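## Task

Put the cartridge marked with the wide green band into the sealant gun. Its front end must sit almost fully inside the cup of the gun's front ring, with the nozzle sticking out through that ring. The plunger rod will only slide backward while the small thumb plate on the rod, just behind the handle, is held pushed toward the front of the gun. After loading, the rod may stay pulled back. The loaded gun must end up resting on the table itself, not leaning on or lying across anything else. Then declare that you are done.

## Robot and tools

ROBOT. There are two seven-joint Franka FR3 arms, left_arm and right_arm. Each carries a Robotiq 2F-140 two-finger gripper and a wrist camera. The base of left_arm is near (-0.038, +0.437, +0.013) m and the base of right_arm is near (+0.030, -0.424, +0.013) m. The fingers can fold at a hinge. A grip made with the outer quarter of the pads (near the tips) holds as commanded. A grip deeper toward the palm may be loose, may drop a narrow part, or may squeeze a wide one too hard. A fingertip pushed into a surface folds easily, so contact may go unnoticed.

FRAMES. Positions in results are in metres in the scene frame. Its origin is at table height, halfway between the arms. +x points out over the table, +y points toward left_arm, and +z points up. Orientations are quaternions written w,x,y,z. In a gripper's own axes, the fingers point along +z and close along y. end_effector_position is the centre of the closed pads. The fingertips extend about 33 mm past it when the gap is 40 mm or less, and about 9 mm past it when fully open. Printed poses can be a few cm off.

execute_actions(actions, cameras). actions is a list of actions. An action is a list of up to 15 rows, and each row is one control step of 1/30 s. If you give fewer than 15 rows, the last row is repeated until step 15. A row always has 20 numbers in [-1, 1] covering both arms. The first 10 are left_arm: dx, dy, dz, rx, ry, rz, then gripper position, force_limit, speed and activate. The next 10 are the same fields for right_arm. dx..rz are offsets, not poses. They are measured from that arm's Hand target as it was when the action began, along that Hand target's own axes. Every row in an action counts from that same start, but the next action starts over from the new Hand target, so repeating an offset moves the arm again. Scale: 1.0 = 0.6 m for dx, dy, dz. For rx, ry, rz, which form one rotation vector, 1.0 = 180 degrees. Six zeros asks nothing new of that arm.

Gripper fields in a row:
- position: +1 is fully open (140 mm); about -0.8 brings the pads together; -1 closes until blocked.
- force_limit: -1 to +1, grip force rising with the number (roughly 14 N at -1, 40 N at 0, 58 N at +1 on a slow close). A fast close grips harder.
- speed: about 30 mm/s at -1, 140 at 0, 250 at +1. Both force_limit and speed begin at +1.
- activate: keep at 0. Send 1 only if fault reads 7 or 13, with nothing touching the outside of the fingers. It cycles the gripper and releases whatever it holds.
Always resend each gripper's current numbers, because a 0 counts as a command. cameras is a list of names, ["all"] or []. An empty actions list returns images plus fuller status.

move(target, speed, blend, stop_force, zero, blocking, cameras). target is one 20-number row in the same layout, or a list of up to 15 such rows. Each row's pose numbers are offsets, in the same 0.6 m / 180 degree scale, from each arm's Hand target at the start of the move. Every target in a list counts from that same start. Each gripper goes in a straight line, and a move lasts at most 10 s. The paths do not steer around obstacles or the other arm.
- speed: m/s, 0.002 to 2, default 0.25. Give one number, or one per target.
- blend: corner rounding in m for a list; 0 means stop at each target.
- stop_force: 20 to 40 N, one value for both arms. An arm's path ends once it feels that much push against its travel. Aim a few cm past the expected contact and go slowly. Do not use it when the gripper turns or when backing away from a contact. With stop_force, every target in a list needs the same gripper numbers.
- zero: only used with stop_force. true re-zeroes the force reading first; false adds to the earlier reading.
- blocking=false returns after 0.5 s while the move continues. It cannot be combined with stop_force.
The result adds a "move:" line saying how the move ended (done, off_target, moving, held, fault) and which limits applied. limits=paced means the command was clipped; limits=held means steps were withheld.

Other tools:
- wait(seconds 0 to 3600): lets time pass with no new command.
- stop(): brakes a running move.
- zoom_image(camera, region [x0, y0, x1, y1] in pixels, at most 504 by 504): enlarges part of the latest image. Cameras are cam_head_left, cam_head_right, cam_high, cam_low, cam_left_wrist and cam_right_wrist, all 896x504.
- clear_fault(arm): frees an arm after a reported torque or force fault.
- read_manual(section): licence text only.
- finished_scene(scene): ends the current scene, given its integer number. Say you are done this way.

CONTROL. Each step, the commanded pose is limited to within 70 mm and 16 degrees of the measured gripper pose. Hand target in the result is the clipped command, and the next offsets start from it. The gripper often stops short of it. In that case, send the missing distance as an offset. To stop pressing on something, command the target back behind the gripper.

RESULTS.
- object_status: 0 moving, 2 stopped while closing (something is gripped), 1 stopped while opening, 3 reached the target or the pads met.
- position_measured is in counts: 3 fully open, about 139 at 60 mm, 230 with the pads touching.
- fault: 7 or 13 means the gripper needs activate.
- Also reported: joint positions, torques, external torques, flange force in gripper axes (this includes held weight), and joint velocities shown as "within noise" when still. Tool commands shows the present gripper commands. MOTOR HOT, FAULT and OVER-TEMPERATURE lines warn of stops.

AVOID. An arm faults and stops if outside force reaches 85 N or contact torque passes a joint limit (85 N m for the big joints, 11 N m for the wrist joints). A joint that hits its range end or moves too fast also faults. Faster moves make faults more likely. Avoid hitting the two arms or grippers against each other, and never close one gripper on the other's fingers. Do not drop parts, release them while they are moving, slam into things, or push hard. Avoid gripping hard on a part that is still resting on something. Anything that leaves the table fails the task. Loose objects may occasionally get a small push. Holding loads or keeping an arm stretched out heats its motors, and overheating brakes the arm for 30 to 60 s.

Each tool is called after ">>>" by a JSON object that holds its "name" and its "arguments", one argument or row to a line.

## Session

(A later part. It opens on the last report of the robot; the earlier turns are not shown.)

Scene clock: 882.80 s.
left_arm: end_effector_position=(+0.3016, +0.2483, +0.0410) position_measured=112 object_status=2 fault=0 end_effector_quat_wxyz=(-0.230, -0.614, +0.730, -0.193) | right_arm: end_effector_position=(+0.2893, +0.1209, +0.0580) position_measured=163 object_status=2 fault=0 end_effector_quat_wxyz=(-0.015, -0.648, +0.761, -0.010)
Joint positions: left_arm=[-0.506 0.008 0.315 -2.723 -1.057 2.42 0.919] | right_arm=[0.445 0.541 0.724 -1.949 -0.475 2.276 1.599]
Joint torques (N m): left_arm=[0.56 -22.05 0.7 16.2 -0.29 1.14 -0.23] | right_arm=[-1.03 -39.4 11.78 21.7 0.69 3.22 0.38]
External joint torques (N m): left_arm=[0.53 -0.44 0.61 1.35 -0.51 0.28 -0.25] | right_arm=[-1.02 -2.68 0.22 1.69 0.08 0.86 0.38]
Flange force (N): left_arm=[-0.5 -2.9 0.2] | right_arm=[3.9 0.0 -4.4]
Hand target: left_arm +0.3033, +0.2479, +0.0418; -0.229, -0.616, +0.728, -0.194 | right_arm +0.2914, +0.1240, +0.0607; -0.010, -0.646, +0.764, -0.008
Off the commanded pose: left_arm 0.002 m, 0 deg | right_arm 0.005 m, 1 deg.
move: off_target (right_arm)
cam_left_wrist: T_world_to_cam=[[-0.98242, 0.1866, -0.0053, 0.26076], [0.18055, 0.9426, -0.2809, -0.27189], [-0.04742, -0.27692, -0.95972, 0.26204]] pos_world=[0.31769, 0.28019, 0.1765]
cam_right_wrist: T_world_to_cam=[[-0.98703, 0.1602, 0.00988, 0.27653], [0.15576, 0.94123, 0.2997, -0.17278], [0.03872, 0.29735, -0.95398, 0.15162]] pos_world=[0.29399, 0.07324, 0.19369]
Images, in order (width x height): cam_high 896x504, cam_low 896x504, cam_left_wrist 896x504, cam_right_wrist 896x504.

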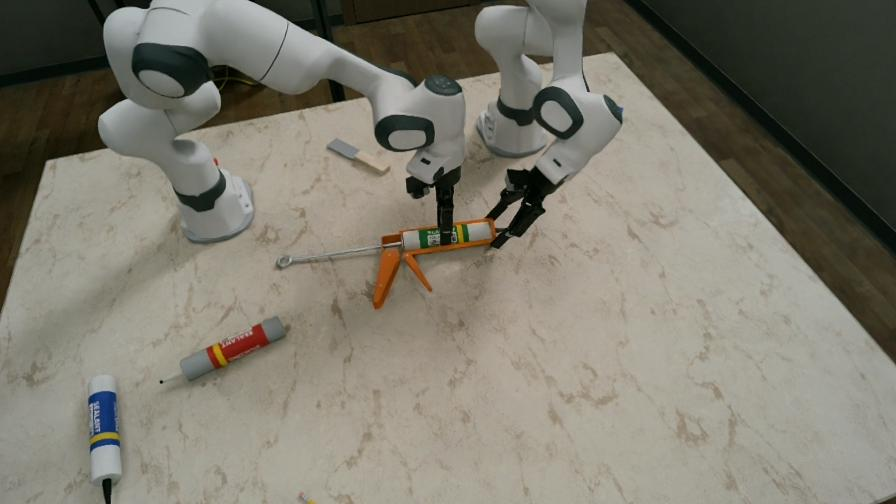

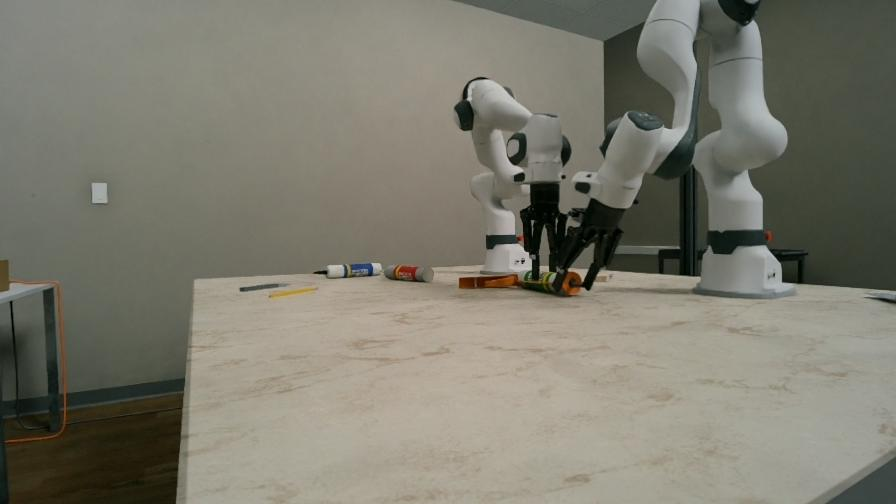

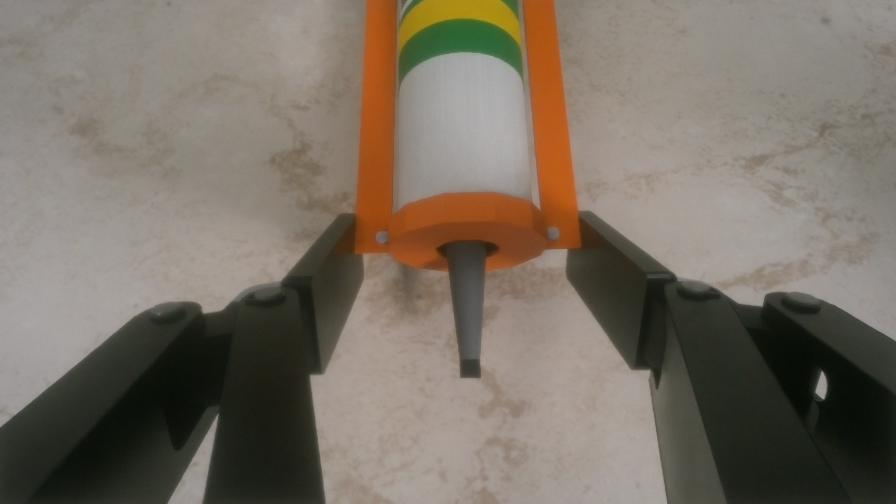

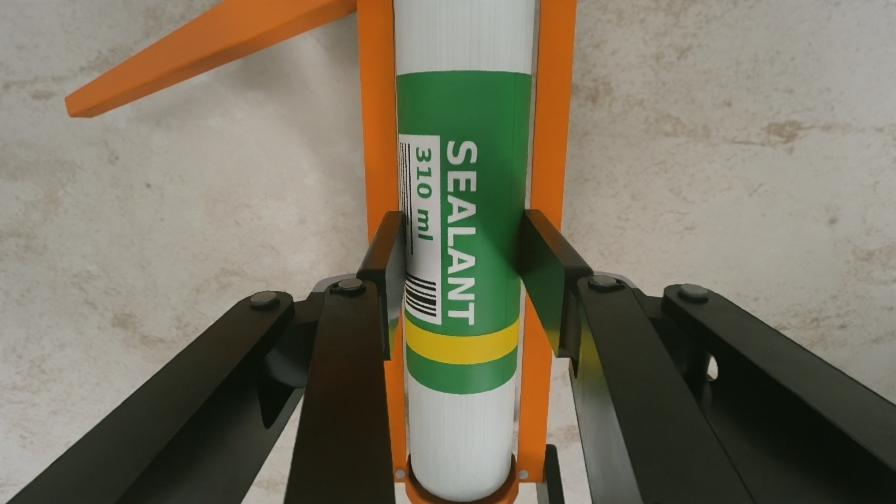

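>>> {"name": "move", "arguments": {
  "target": [0, 0, 0, 0, 0, 0, -0.98, 0, -1, 0, -0.0200, 0, -0.0022, 0, 0, 0, -1, 0, -1, 0],
  "speed": 0.025,
  "stop_force": 20,
  "cameras": ["cam_left_wrist", "cam_right_wrist", "cam_high"]
}}

Scene clock: 899.23 s.
left_arm: end_effector_position=(+0.3051, +0.2528, +0.0399) position_measured=112 object_status=2 fault=0 end_effector_quat_wxyz=(-0.224, -0.617, +0.729, -0.193) | right_arm: end_effector_position=(+0.2929, +0.1263, +0.0572) position_measured=163 object_status=2 fault=0 end_effector_quat_wxyz=(-0.019, -0.646, +0.763, -0.014)
Joint positions: left_arm=[-0.503 0.008 0.318 -2.723 -1.057 2.432 0.919] | right_arm=[0.468 0.565 0.709 -1.907 -0.477 2.248 1.602]
Joint torques (N m): left_arm=[-2.03 -22.54 -1.53 16.21 -0.57 -0.78 -0.27] | right_arm=[0.96 -39.9 13.41 25.39 0.47 4.79 0.43]
External joint torques (N m): left_arm=[-2.08 -0.99 -1.64 1.4 -0.8 -1.67 -0.29] | right_arm=[1.12 -2.05 1.71 5.28 -0.15 2.46 0.43]
Flange force (N): left_arm=[4.7 -3.4 3.1] | right_arm=[-13.2 -1.2 -1.4]
Hand target: left_arm +0.3033, +0.2479, +0.0418; -0.229, -0.616, +0.728, -0.194 | right_arm +0.2934, +0.1358, +0.0618; -0.010, -0.646, +0.764, -0.008
Off the commanded pose: left_arm 0.006 m, 1 deg | right_arm 0.011 m, 1 deg.
move: off_target (right_arm)
cam_left_wrist: T_world_to_cam=[[-0.98407, 0.17749, -0.01049, 0.26639], [0.17364, 0.94668, -0.27136, -0.27649], [-0.03824, -0.26886, -0.96242, 0.25764]] pos_world=[0.32001, 0.28374, 0.17572]
cam_right_wrist: T_world_to_cam=[[-0.98612, 0.16574, 0.00983, 0.27818], [0.16148, 0.94363, 0.28895, -0.17963], [0.03861, 0.28652, -0.95729, 0.15073]] pos_world=[0.2975, 0.08021, 0.19346]
Images, in order (width x height): cam_high 896x504, cam_left_wrist 896x504, cam_right_wrist 896x504.

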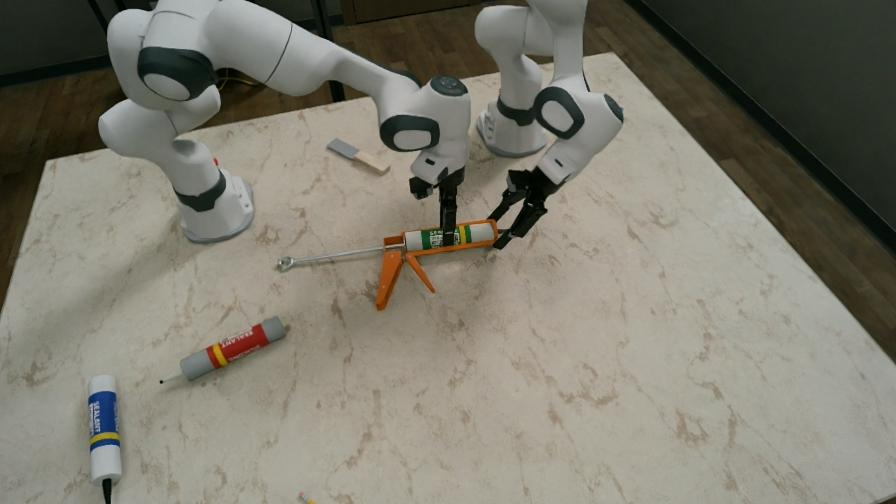

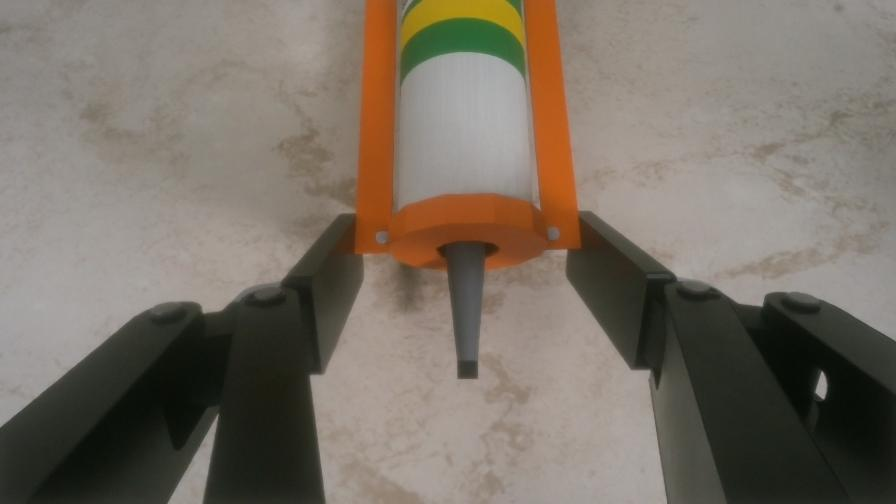

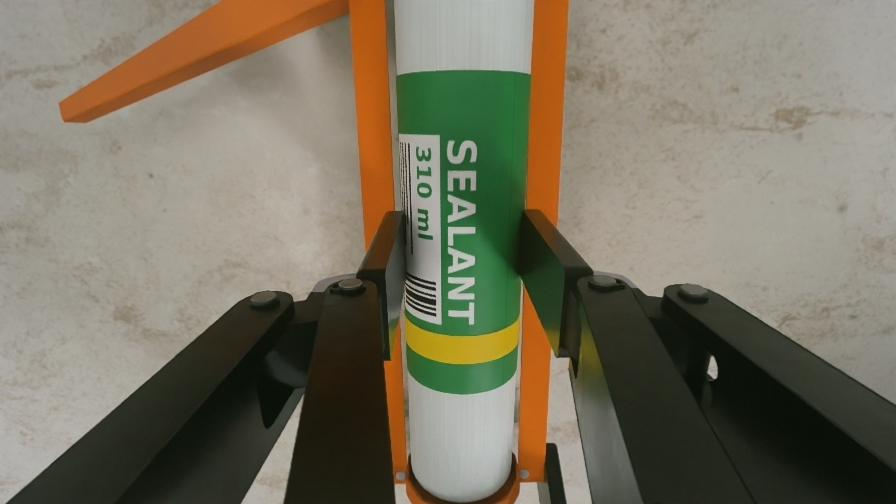

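>>> {"name": "zoom_image", "arguments": {
  "camera": "cam_right_wrist",
  "region": [380, 400, 560, 504]
}}

>>> {"name": "zoom_image", "arguments": {
  "camera": "cam_left_wrist",
  "region": [350, 130, 590, 390]
}}

>>> {"name": "zoom_image", "arguments": {
  "camera": "cam_high",
  "region": [370, 200, 530, 310]
}}

Scaled by 2.800 from the camera's image (finer frame: 1280x720).

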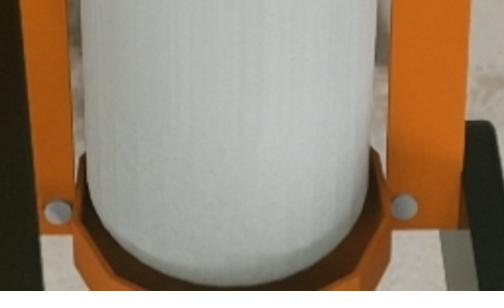

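Scaled by 1.938 from the camera's image (finer frame: 1280x720).

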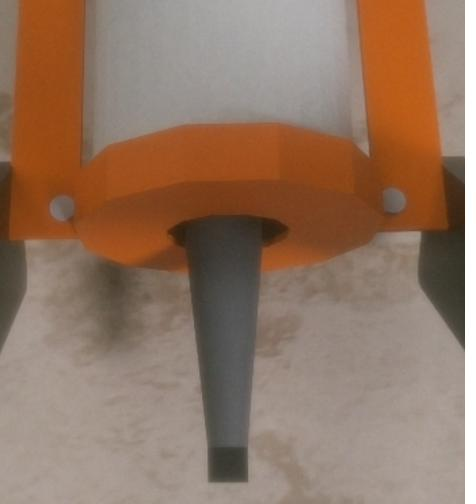

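Scaled by 3.150 from the camera's image (finer frame: 1280x720).

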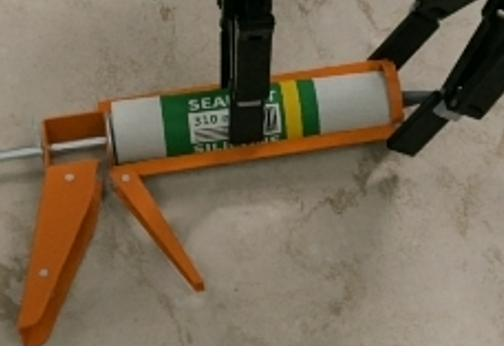

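>>> {"name": "zoom_image", "arguments": {
  "camera": "cam_left_wrist",
  "region": [420, 185, 520, 285]
}}

>>> {"name": "zoom_image", "arguments": {
  "camera": "cam_left_wrist",
  "region": [380, 120, 450, 280]
}}

Scaled by 5.040 from the camera's image (finer frame: 1280x720).

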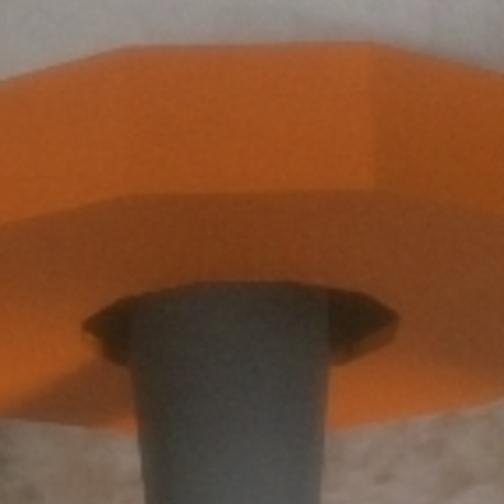

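Scaled by 3.150 from the camera's image (finer frame: 1280x720).

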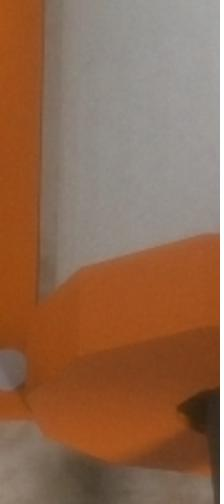

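>>> {"name": "move", "arguments": {
  "target": [
    [0, 0, 0, 0, 0, 0, -0.98, 0, -1, 0, 0.0325, -0.0005, 0.0030, 0, 0, 0, -1, 0, -1, 0],
    [0, 0, 0, 0, 0, 0, -0.98, 0, -1, 0, 0.0353, -0.0007, 0.0058, 0, -0.0111, 0, -1, 0, -1, 0]
  ],
  "speed": [0.05, 0.04]
}}

>>> {"name": "move", "arguments": {
  "target": [0, 0, 0, 0, 0, 0, -0.98, 0, -1, 0, -0.0233, 0, 0, 0, 0, 0, -1, 0, -1, 0],
  "speed": 0.03,
  "stop_force": 20,
  "cameras": ["cam_left_wrist", "cam_right_wrist"]
}}

Scene clock: 996.23 s.
left_arm: end_effector_position=(+0.3024, +0.2470, +0.0419) position_measured=112 object_status=2 fault=0 end_effector_quat_wxyz=(-0.231, -0.615, +0.728, -0.194) | right_arm: end_effector_position=(+0.2890, +0.1167, +0.0587) position_measured=163 object_status=2 fault=0 end_effector_quat_wxyz=(+0.004, -0.645, +0.764, +0.004)
Joint positions: left_arm=[-0.507 0.007 0.314 -2.722 -1.061 2.42 0.915] | right_arm=[0.403 0.5 0.741 -2.025 -0.47 2.362 1.602]
Joint velocities: left_arm=[within noise] | right_arm=[0 0 0.001 -0.002 0.001 0.004 0.001]
Joint torques (N m): left_arm=[1.25 -21.12 1.38 14.79 0.6 1.29 -0.04] | right_arm=[-1.82 -36.67 9.94 19.72 0.61 1.93 0.02]
External joint torques (N m): left_arm=[1.28 0.51 1.37 -0.11 0.39 0.44 -0.06] | right_arm=[-1.73 -2.05 -0.87 -0.07 0.03 -0.54 0.02]
Flange force (N): left_arm=[-3.3 -0.7 -2.9] | right_arm=[7.4 -0.9 -5.5]
Hand target: left_arm +0.3033, +0.2479, +0.0418; -0.229, -0.616, +0.728, -0.194 | right_arm +0.2903, +0.1148, +0.0588; +0.004, -0.646, +0.764, +0.003
Off the commanded pose: left_arm 0.001 m, 0 deg | right_arm 0.002 m, 0 deg.
move: done

Scene clock: 997.57 s.
left_arm: end_effector_position=(+0.3044, +0.2506, +0.0406) position_measured=112 object_status=2 fault=0 end_effector_quat_wxyz=(-0.227, -0.618, +0.727, -0.193) | right_arm: end_effector_position=(+0.2920, +0.1229, +0.0567) position_measured=163 object_status=2 fault=0 end_effector_quat_wxyz=(-0.001, -0.646, +0.764, +0.000)
Joint positions: left_arm=[-0.505 0.008 0.317 -2.723 -1.061 2.428 0.915] | right_arm=[0.43 0.528 0.724 -1.98 -0.477 2.331 1.602]
Joint torques (N m): left_arm=[-1.16 -22.24 -0.85 16.04 -0.21 -0.14 -0.08] | right_arm=[0.29 -37.24 11.66 23.69 0.45 3.95 0.28]
External joint torques (N m): left_arm=[-1.12 -0.73 -0.87 1.25 -0.43 -1.01 -0.1] | right_arm=[0.25 -1.1 0.27 3.75 -0.15 1.49 0.28]
Flange force (N): left_arm=[2.4 -3.0 1.5] | right_arm=[-10.0 -2.0 0.5]
Hand target: left_arm +0.3033, +0.2479, +0.0418; -0.229, -0.616, +0.728, -0.194 | right_arm +0.2926, +0.1283, +0.0590; +0.004, -0.646, +0.764, +0.003
Off the commanded pose: left_arm 0.003 m, 0 deg | right_arm 0.006 m, 1 deg.
move: contact (right_arm)
cam_left_wrist: T_world_to_cam=[[-0.98456, 0.17492, -0.00696, 0.26673], [0.17002, 0.94601, -0.27598, -0.27261], [-0.04169, -0.2729, -0.96114, 0.25978]] pos_world=[0.31979, 0.28213, 0.1763]
cam_right_wrist: T_world_to_cam=[[-0.98611, 0.16585, 0.00861, 0.27791], [0.15928, 0.92983, 0.33174, -0.17618], [0.04701, 0.32851, -0.94333, 0.14283]] pos_world=[0.2954, 0.07081, 0.19079]

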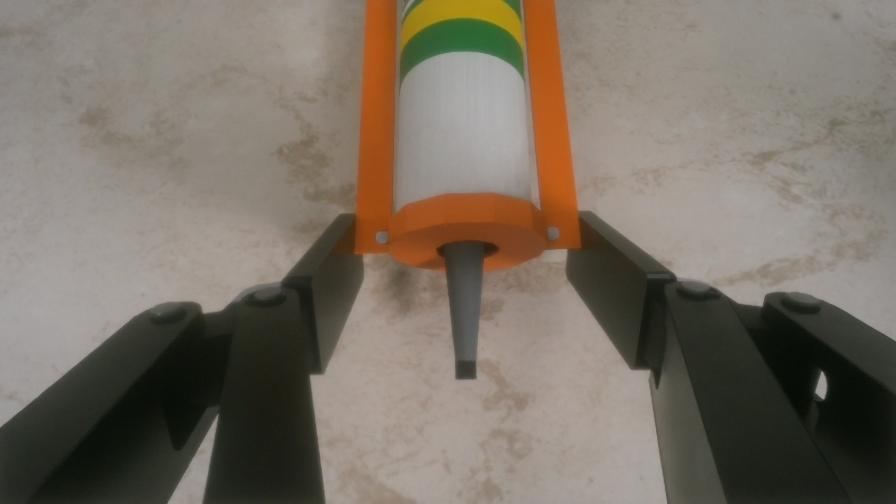

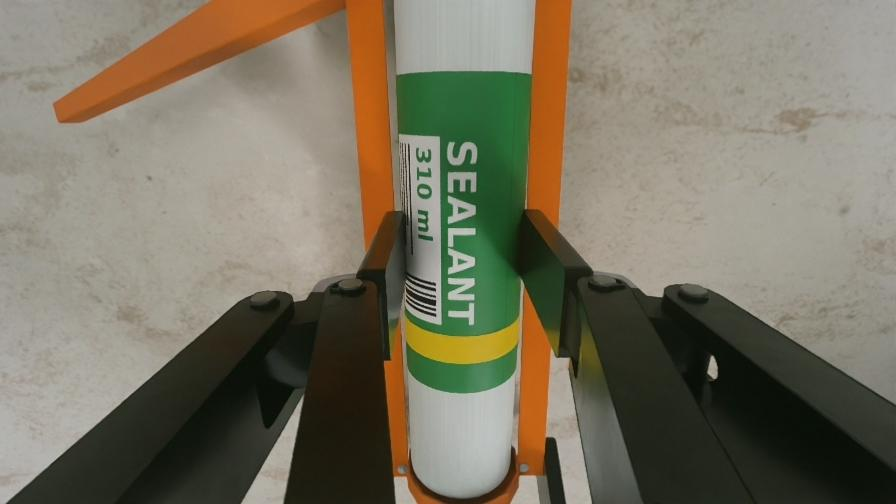

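>>> {"name": "zoom_image", "arguments": {
  "camera": "cam_right_wrist",
  "region": [390, 430, 530, 504]
}}

>>> {"name": "zoom_image", "arguments": {
  "camera": "cam_left_wrist",
  "region": [370, 170, 570, 290]
}}

Scaled by 3.600 from the camera's image (finer frame: 1280x720).

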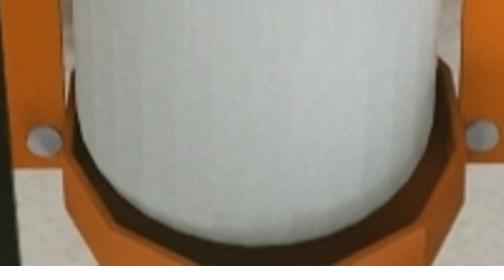

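Scaled by 2.520 from the camera's image (finer frame: 1280x720).

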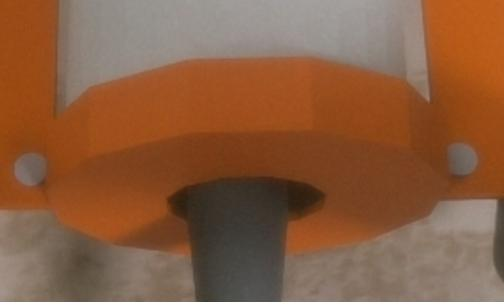

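>>> {"name": "move", "arguments": {
  "target": [
    [0, 0, 0, 0, 0, 0, -0.98, 0, -1, 0, -0.0033, 0, -0.0067, 0, 0, 0, -1, 0, -1, 0],
    [0, 0, 0, 0, 0, 0, -0.98, 0, -1, 0, -0.0033, 0, 0.0060, 0, 0, 0, -1, 0, -1, 0],
    [0, 0, 0, 0, 0, 0, -0.98, 0, -1, 0, -0.0033, 0, 0.0, 0, 0, 0, -1, 0, -1, 0]
  ],
  "speed": [0.02, 0.02, 0.02],
  "cameras": ["cam_left_wrist", "cam_right_wrist"]
}}

Scene clock: 1017.50 s.
left_arm: end_effector_position=(+0.3042, +0.2504, +0.0406) position_measured=112 object_status=2 fault=0 end_effector_quat_wxyz=(-0.227, -0.618, +0.727, -0.193) | right_arm: end_effector_position=(+0.2924, +0.1283, +0.0573) position_measured=163 object_status=2 fault=0 end_effector_quat_wxyz=(+0.002, -0.648, +0.762, +0.001)
Joint positions: left_arm=[-0.505 0.008 0.317 -2.722 -1.061 2.427 0.915] | right_arm=[0.439 0.535 0.721 -1.968 -0.482 2.332 1.603]
Joint torques (N m): left_arm=[-0.75 -22.43 -0.46 15.73 0.13 0.01 -0.03] | right_arm=[-0.96 -37.76 11.42 21.75 0.9 3.33 0.22]
External joint torques (N m): left_arm=[-0.75 -0.74 -0.52 0.77 -0.1 -0.87 -0.05] | right_arm=[-0.93 -1.28 -0.01 1.78 0.3 0.86 0.22]
Flange force (N): left_arm=[2.0 -1.4 -0.9] | right_arm=[-0.3 -1.3 -2.2]
Hand target: left_arm +0.3033, +0.2479, +0.0418; -0.229, -0.616, +0.728, -0.194 | right_arm +0.2929, +0.1302, +0.0590; +0.004, -0.646, +0.764, +0.003
Off the commanded pose: left_arm 0.003 m, 0 deg | right_arm 0.003 m, 0 deg.
move: done
cam_left_wrist: T_world_to_cam=[[-0.98449, 0.17532, -0.00635, 0.2664], [0.17021, 0.94579, -0.27662, -0.27241], [-0.04249, -0.27341, -0.96096, 0.26002]] pos_world=[0.31969, 0.28203, 0.1762]
cam_right_wrist: T_world_to_cam=[[-0.98688, 0.16131, 0.0061, 0.27838], [0.15387, 0.92858, 0.33772, -0.18007], [0.04881, 0.33423, -0.94123, 0.14024]] pos_world=[0.29559, 0.07542, 0.19111]

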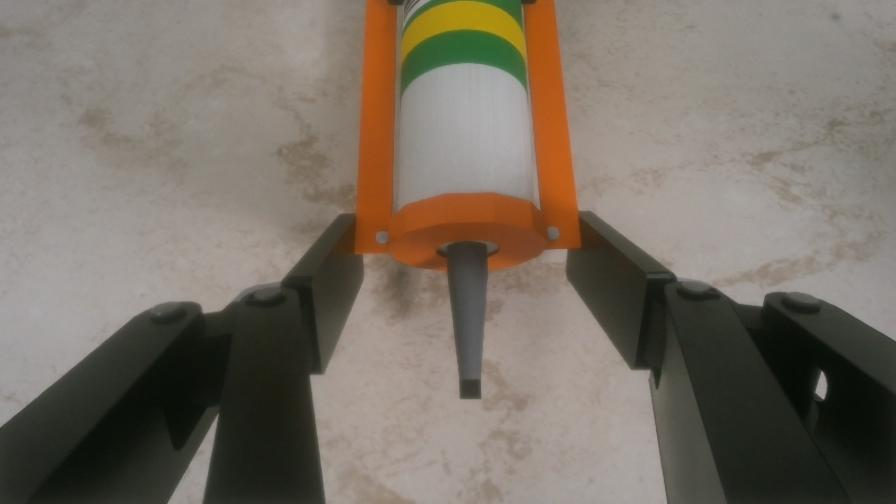

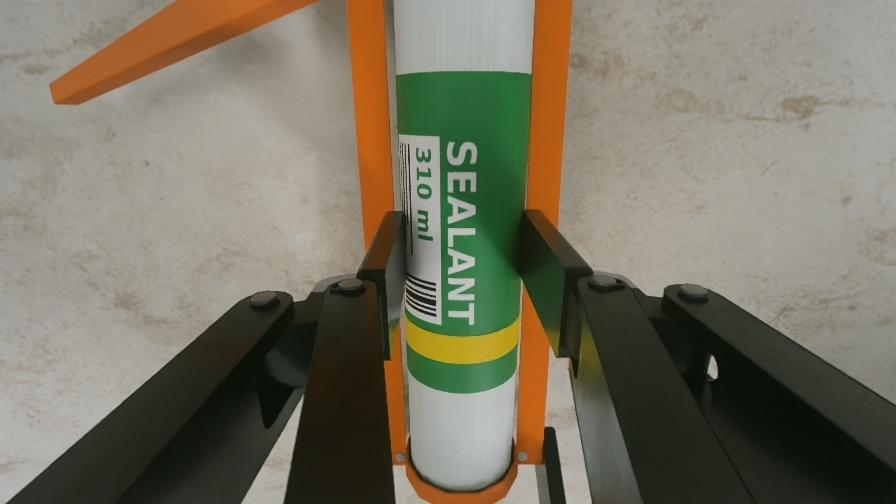

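>>> {"name": "move", "arguments": {
  "target": [0, 0, 0, 0, 0, 0, -0.98, 0, -1, 0, -0.0167, 0, 0, 0, 0, 0, -1, 0, -1, 0],
  "speed": 0.02,
  "stop_force": 20,
  "cameras": ["cam_left_wrist", "cam_right_wrist"]
}}

Scene clock: 1021.73 s.
left_arm: end_effector_position=(+0.3057, +0.2536, +0.0393) position_measured=112 object_status=2 fault=0 end_effector_quat_wxyz=(-0.224, -0.621, +0.726, -0.193) | right_arm: end_effector_position=(+0.2944, +0.1320, +0.0566) position_measured=163 object_status=2 fault=0 end_effector_quat_wxyz=(-0.004, -0.647, +0.762, -0.003)
Joint positions: left_arm=[-0.503 0.009 0.319 -2.723 -1.06 2.435 0.915] | right_arm=[0.457 0.555 0.71 -1.934 -0.483 2.303 1.603]
Joint torques (N m): left_arm=[-2.21 -23.18 -1.86 16.35 -0.26 -1.24 -0.01] | right_arm=[0.58 -37.57 12.32 24.52 0.57 5 0.5]
External joint torques (N m): left_arm=[-2.18 -1.62 -1.91 1.54 -0.49 -2.13 -0.03] | right_arm=[0.43 -0.2 0.5 4.56 -0.04 2.56 0.5]
Flange force (N): left_arm=[5.4 -2.7 0.6] | right_arm=[-14.1 -2.5 3.4]
Hand target: left_arm +0.3033, +0.2479, +0.0418; -0.229, -0.616, +0.728, -0.194 | right_arm +0.2946, +0.1401, +0.0591; +0.004, -0.646, +0.764, +0.003
Off the commanded pose: left_arm 0.007 m, 1 deg | right_arm 0.008 m, 1 deg.
move: off_target (right_arm)
cam_left_wrist: T_world_to_cam=[[-0.98546, 0.1697, -0.00813, 0.2692], [0.16555, 0.94847, -0.27017, -0.27546], [-0.03814, -0.26758, -0.96278, 0.25701]] pos_world=[0.32069, 0.28436, 0.17522]
cam_right_wrist: T_world_to_cam=[[-0.98663, 0.16279, 0.00722, 0.27936], [0.15626, 0.93263, 0.32523, -0.18413], [0.04621, 0.32202, -0.94561, 0.14076]] pos_world=[0.2979, 0.08092, 0.19098]

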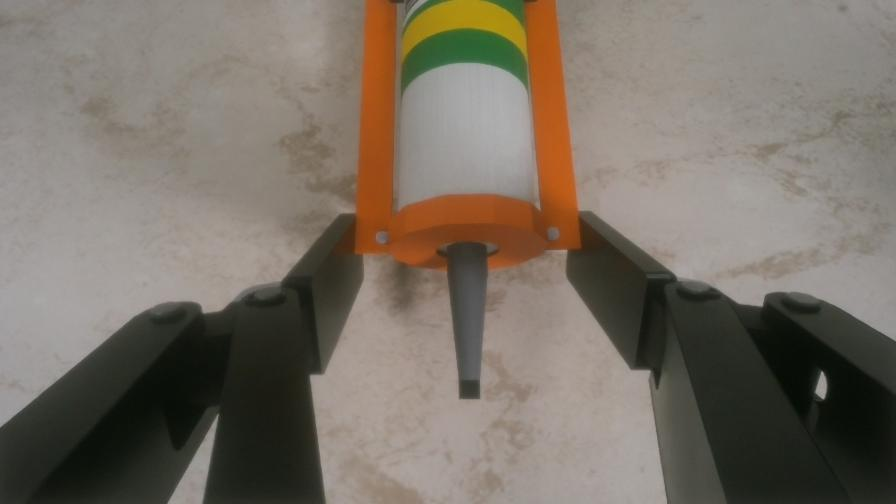

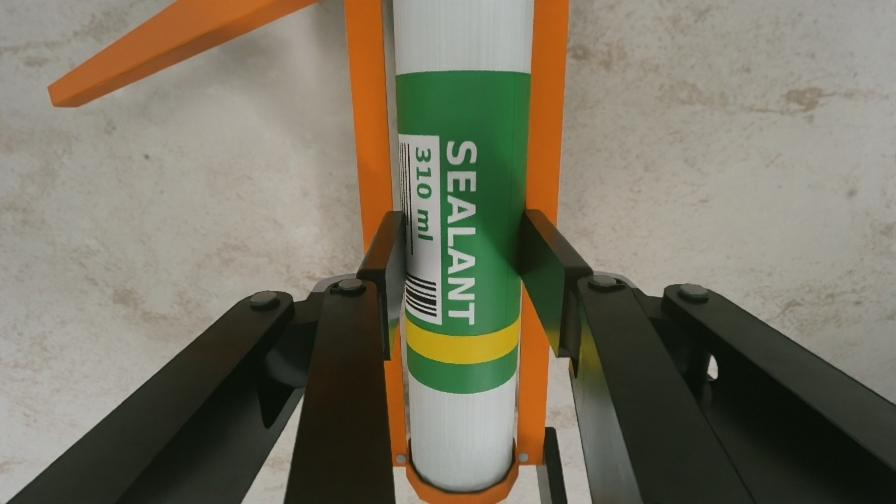

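>>> {"name": "move", "arguments": {
  "target": [
    [0, 0, 0, 0, 0, 0, -0.98, 0, -1, 0, 0.0101, 0, 0.0049, 0, -0.0083, 0, -1, 0, -1, 0],
    [0, 0, 0, 0, 0, 0, -0.98, 0, -1, 0, 0.0101, 0, 0.0049, 0, -0.0083, 0, -0.06, 0, -0.5, 0]
  ],
  "speed": [0.03, 0.05],
  "cameras": ["cam_left_wrist", "cam_right_wrist"]
}}

Scene clock: 1035.77 s.
left_arm: end_effector_position=(+0.3042, +0.2513, +0.0403) position_measured=112 object_status=2 fault=0 end_effector_quat_wxyz=(-0.227, -0.619, +0.727, -0.193) | right_arm: end_effector_position=(+0.2939, +0.1336, +0.0571) position_measured=136 object_status=3 fault=0 end_effector_quat_wxyz=(+0.014, -0.647, +0.762, +0.010)
Joint positions: left_arm=[-0.504 0.008 0.318 -2.723 -1.06 2.428 0.915] | right_arm=[0.438 0.529 0.715 -1.984 -0.483 2.374 1.603]
Joint velocities: left_arm=[within noise] | right_arm=[0 0 -0.001 0.001 0 0.004 -0.001]
Joint torques (N m): left_arm=[-0.76 -22.18 -0.42 15.42 0.51 -0.08 0.05] | right_arm=[-1.03 -36.75 10.78 20.59 0.68 2.81 0.35]
External joint torques (N m): left_arm=[-0.75 -0.6 -0.47 0.58 0.28 -0.95 0.04] | right_arm=[-0.9 -0.47 -0.4 0.63 0.08 0.26 0.35]
Flange force (N): left_arm=[1.7 -1.3 -2.3] | right_arm=[0.5 -0.7 -0.6]
Hand target: left_arm +0.3033, +0.2479, +0.0418; -0.229, -0.616, +0.728, -0.194 | right_arm +0.2936, +0.1342, +0.0561; +0.014, -0.646, +0.764, +0.012
Off the commanded pose: left_arm 0.004 m, 0 deg | right_arm 0.001 m, 0 deg.
move: done
cam_left_wrist: T_world_to_cam=[[-0.98477, 0.17375, -0.00586, 0.26672], [0.16861, 0.94631, -0.27581, -0.27294], [-0.04237, -0.2726, -0.96119, 0.2597]] pos_world=[0.31968, 0.28273, 0.1759]
cam_right_wrist: T_world_to_cam=[[-0.98693, 0.16107, 0.00451, 0.27908], [0.15156, 0.91842, 0.36543, -0.18474], [0.05471, 0.36134, -0.93083, 0.1323]] pos_world=[0.29619, 0.07692, 0.1894]

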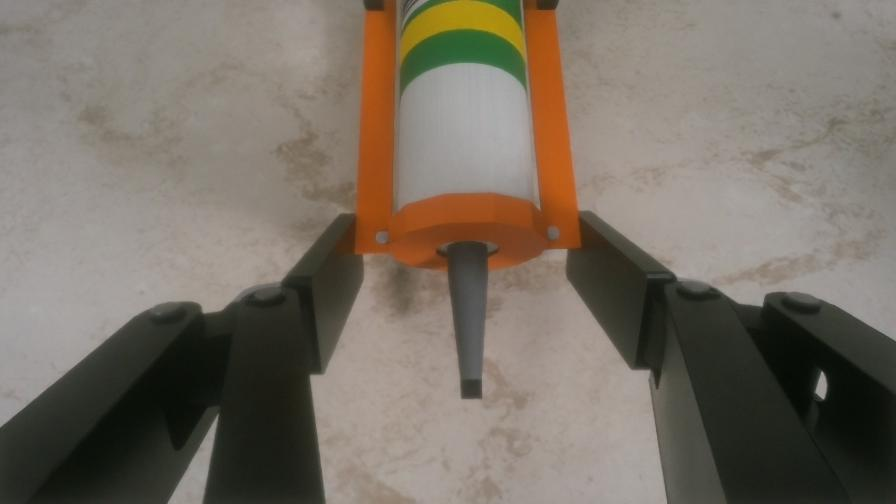

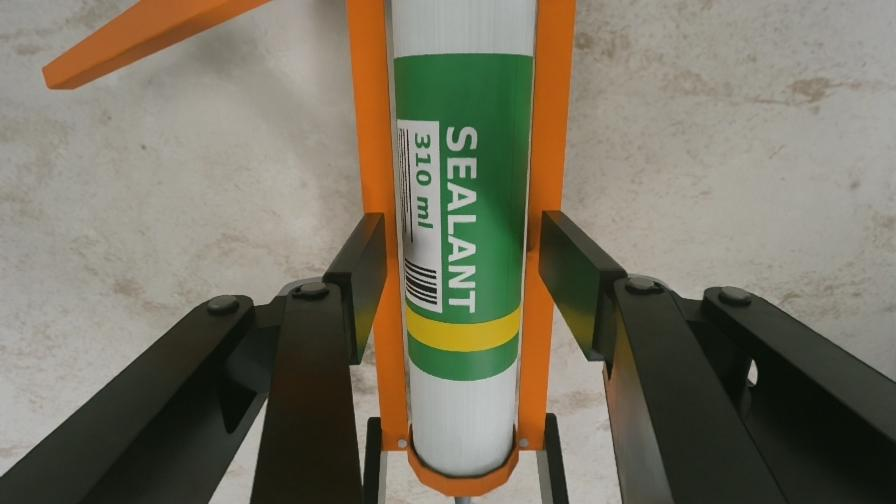

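>>> {"name": "move", "arguments": {
  "target": [
    [0, 0, 0, 0, 0, 0, 0.5, 0, -0.5, 0, 0, 0, 0, 0, 0, 0, -0.06, 0, -0.5, 0],
    [0, 0, -0.2, 0, 0, 0, 0.5, 0, -0.5, 0, 0, 0, -0.25, 0, 0, 0, -0.06, 0, -0.5, 0]
  ],
  "speed": [0.1, 0.15],
  "cameras": ["all"]
}}

NO LINK: the link to the robot was lost, through no command of yours. Nothing of this call was sent. You have no control until a result says that control is back. Your reply's later calls are not run. To wait, call execute_actions with no actions. The wait itself costs no score and uses none of the scene's actions.

>>> {"name": "execute_actions", "arguments": {
  "actions": []
}}

NO LINK, STILL. Call execute_actions again with no actions.

>>> {"name": "execute_actions", "arguments": {
  "actions": []
}}

NO LINK, STILL. Call execute_actions again with no actions.

>>> {"name": "execute_actions", "arguments": {
  "actions": []
}}

Scene clock: 1074.07 s.
left_arm: end_effector_position=(+0.3041, +0.2512, +0.0403) position_measured=112 object_status=2 fault=0 end_effector_quat_wxyz=(-0.227, -0.619, +0.727, -0.193) | right_arm: end_effector_position=(+0.2939, +0.1338, +0.0572) position_measured=136 object_status=3 fault=0 end_effector_quat_wxyz=(+0.014, -0.647, +0.762, +0.010)
Joint positions: left_arm=[-0.504 0.008 0.318 -2.723 -1.06 2.428 0.915] | right_arm=[0.438 0.529 0.715 -1.984 -0.483 2.375 1.603]
Joint velocities: within noise
Joint torques (N m): left_arm=[0 -21.38 0.25 15.16 0.5 0.74 -0.06] | right_arm=[-1.04 -37.09 10.86 20.67 0.63 2.51 0.12]
External joint torques (N m): left_arm=[0.02 0.1 0.2 0.37 0.27 -0.13 -0.07] | right_arm=[-1.06 -0.87 -0.43 0.8 0.04 -0.04 0.12]
Flange force (N): left_arm=[-0.4 -1.6 -1.3] | right_arm=[0.7 -1.3 -2.2]
Hand target: left_arm +0.3041, +0.2512, +0.0403; -0.227, -0.619, +0.727, -0.193 | right_arm +0.2939, +0.1338, +0.0572; +0.014, -0.647, +0.762, +0.010
Tool commands: left_gripper/position=-0.976471 left_gripper/force_limit=+0.003922 left_gripper/speed=-1.0 left_gripper/activate=+0.0 right_gripper/position=-0.058824 right_gripper/force_limit=+0.003922 right_gripper/speed=-0.498039 right_gripper/activate=+0.0
CONTROL IS BACK. The link is back. The arms hold where they stopped. Where a move or wait says "fault", it means the lost link, not a fault of the arm. Commands run again from your next reply on.
camera_calibration:
cam_left_wrist: T_world_to_cam=[[-0.98477, 0.1738, -0.00571, 0.2667], [0.1686, 0.94624, -0.27605, -0.27278], [-0.04258, -0.27281, -0.96113, 0.25978]] pos_world=[0.31968, 0.28263, 0.1759]
cam_right_wrist: T_world_to_cam=[[-0.98694, 0.16101, 0.00449, 0.27917], [0.15146, 0.9182, 0.36602, -0.18492], [0.05481, 0.36192, -0.93059, 0.13214]] pos_world=[0.29629, 0.07702, 0.1894]

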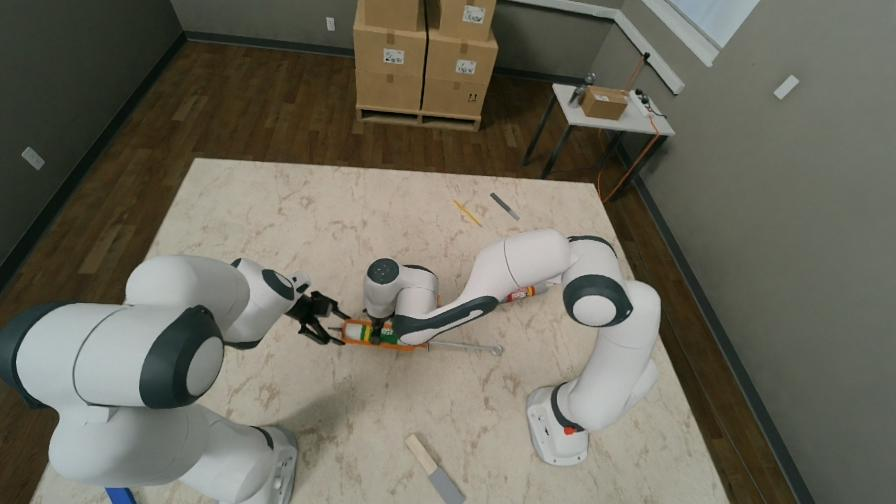

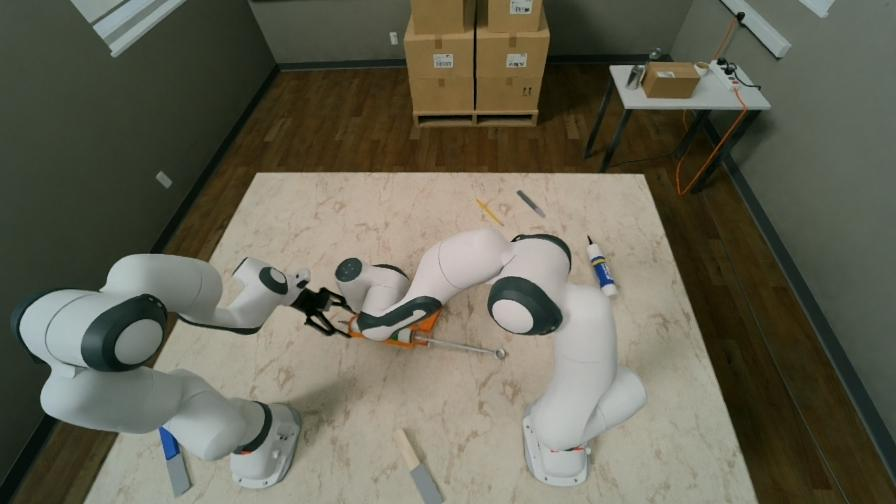

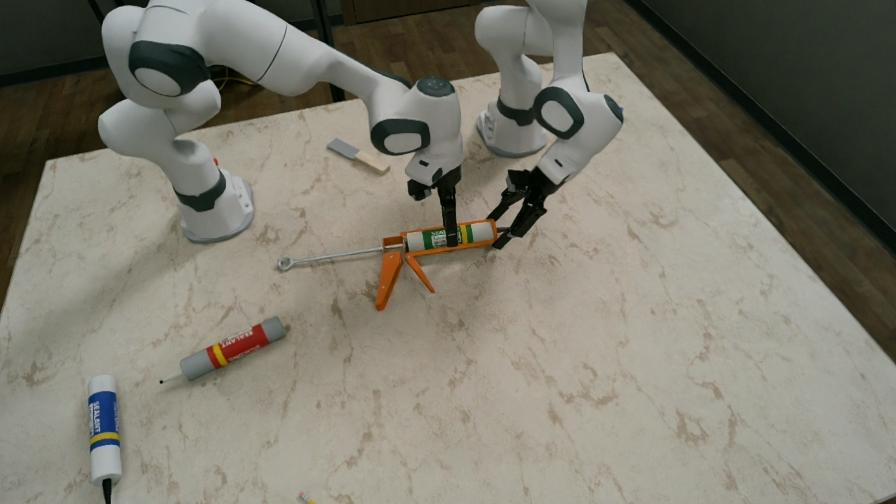

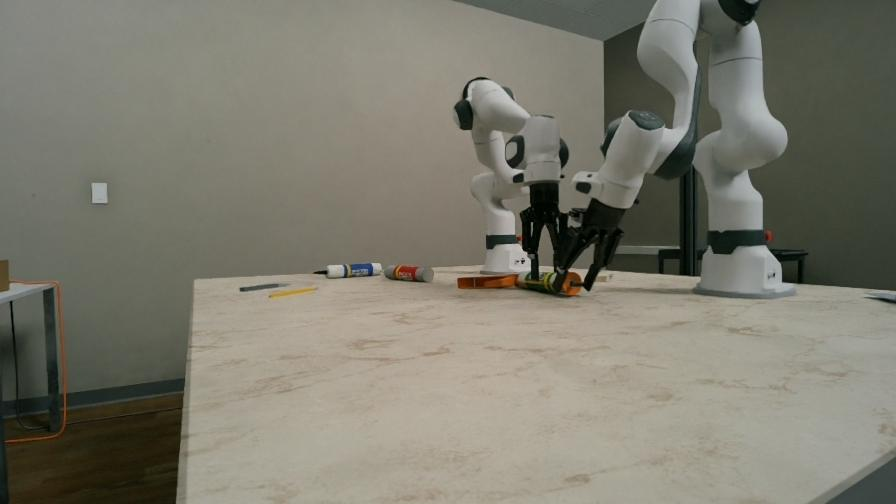

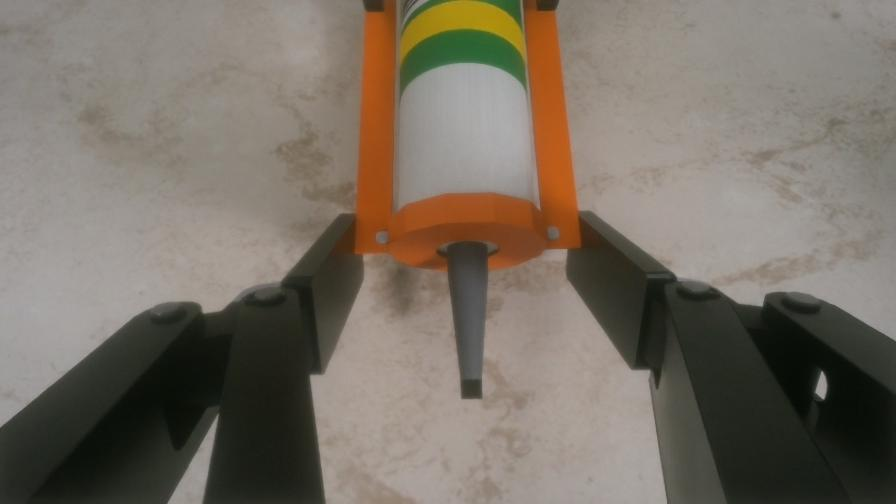

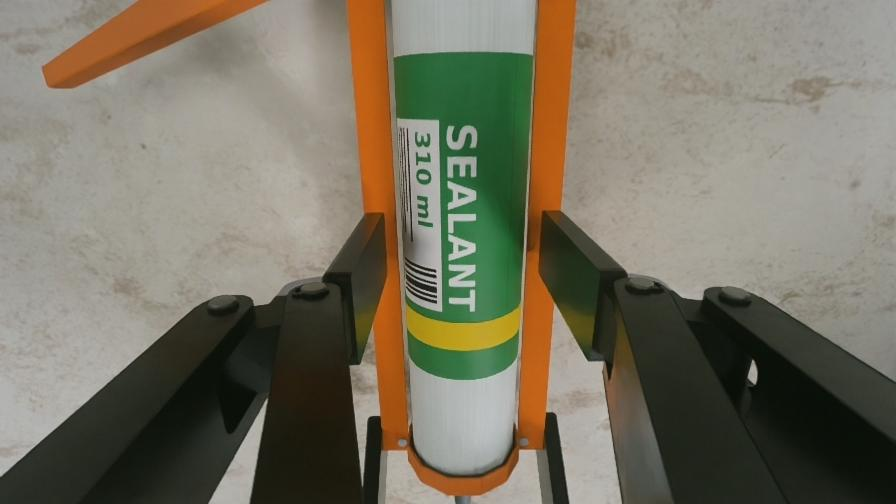

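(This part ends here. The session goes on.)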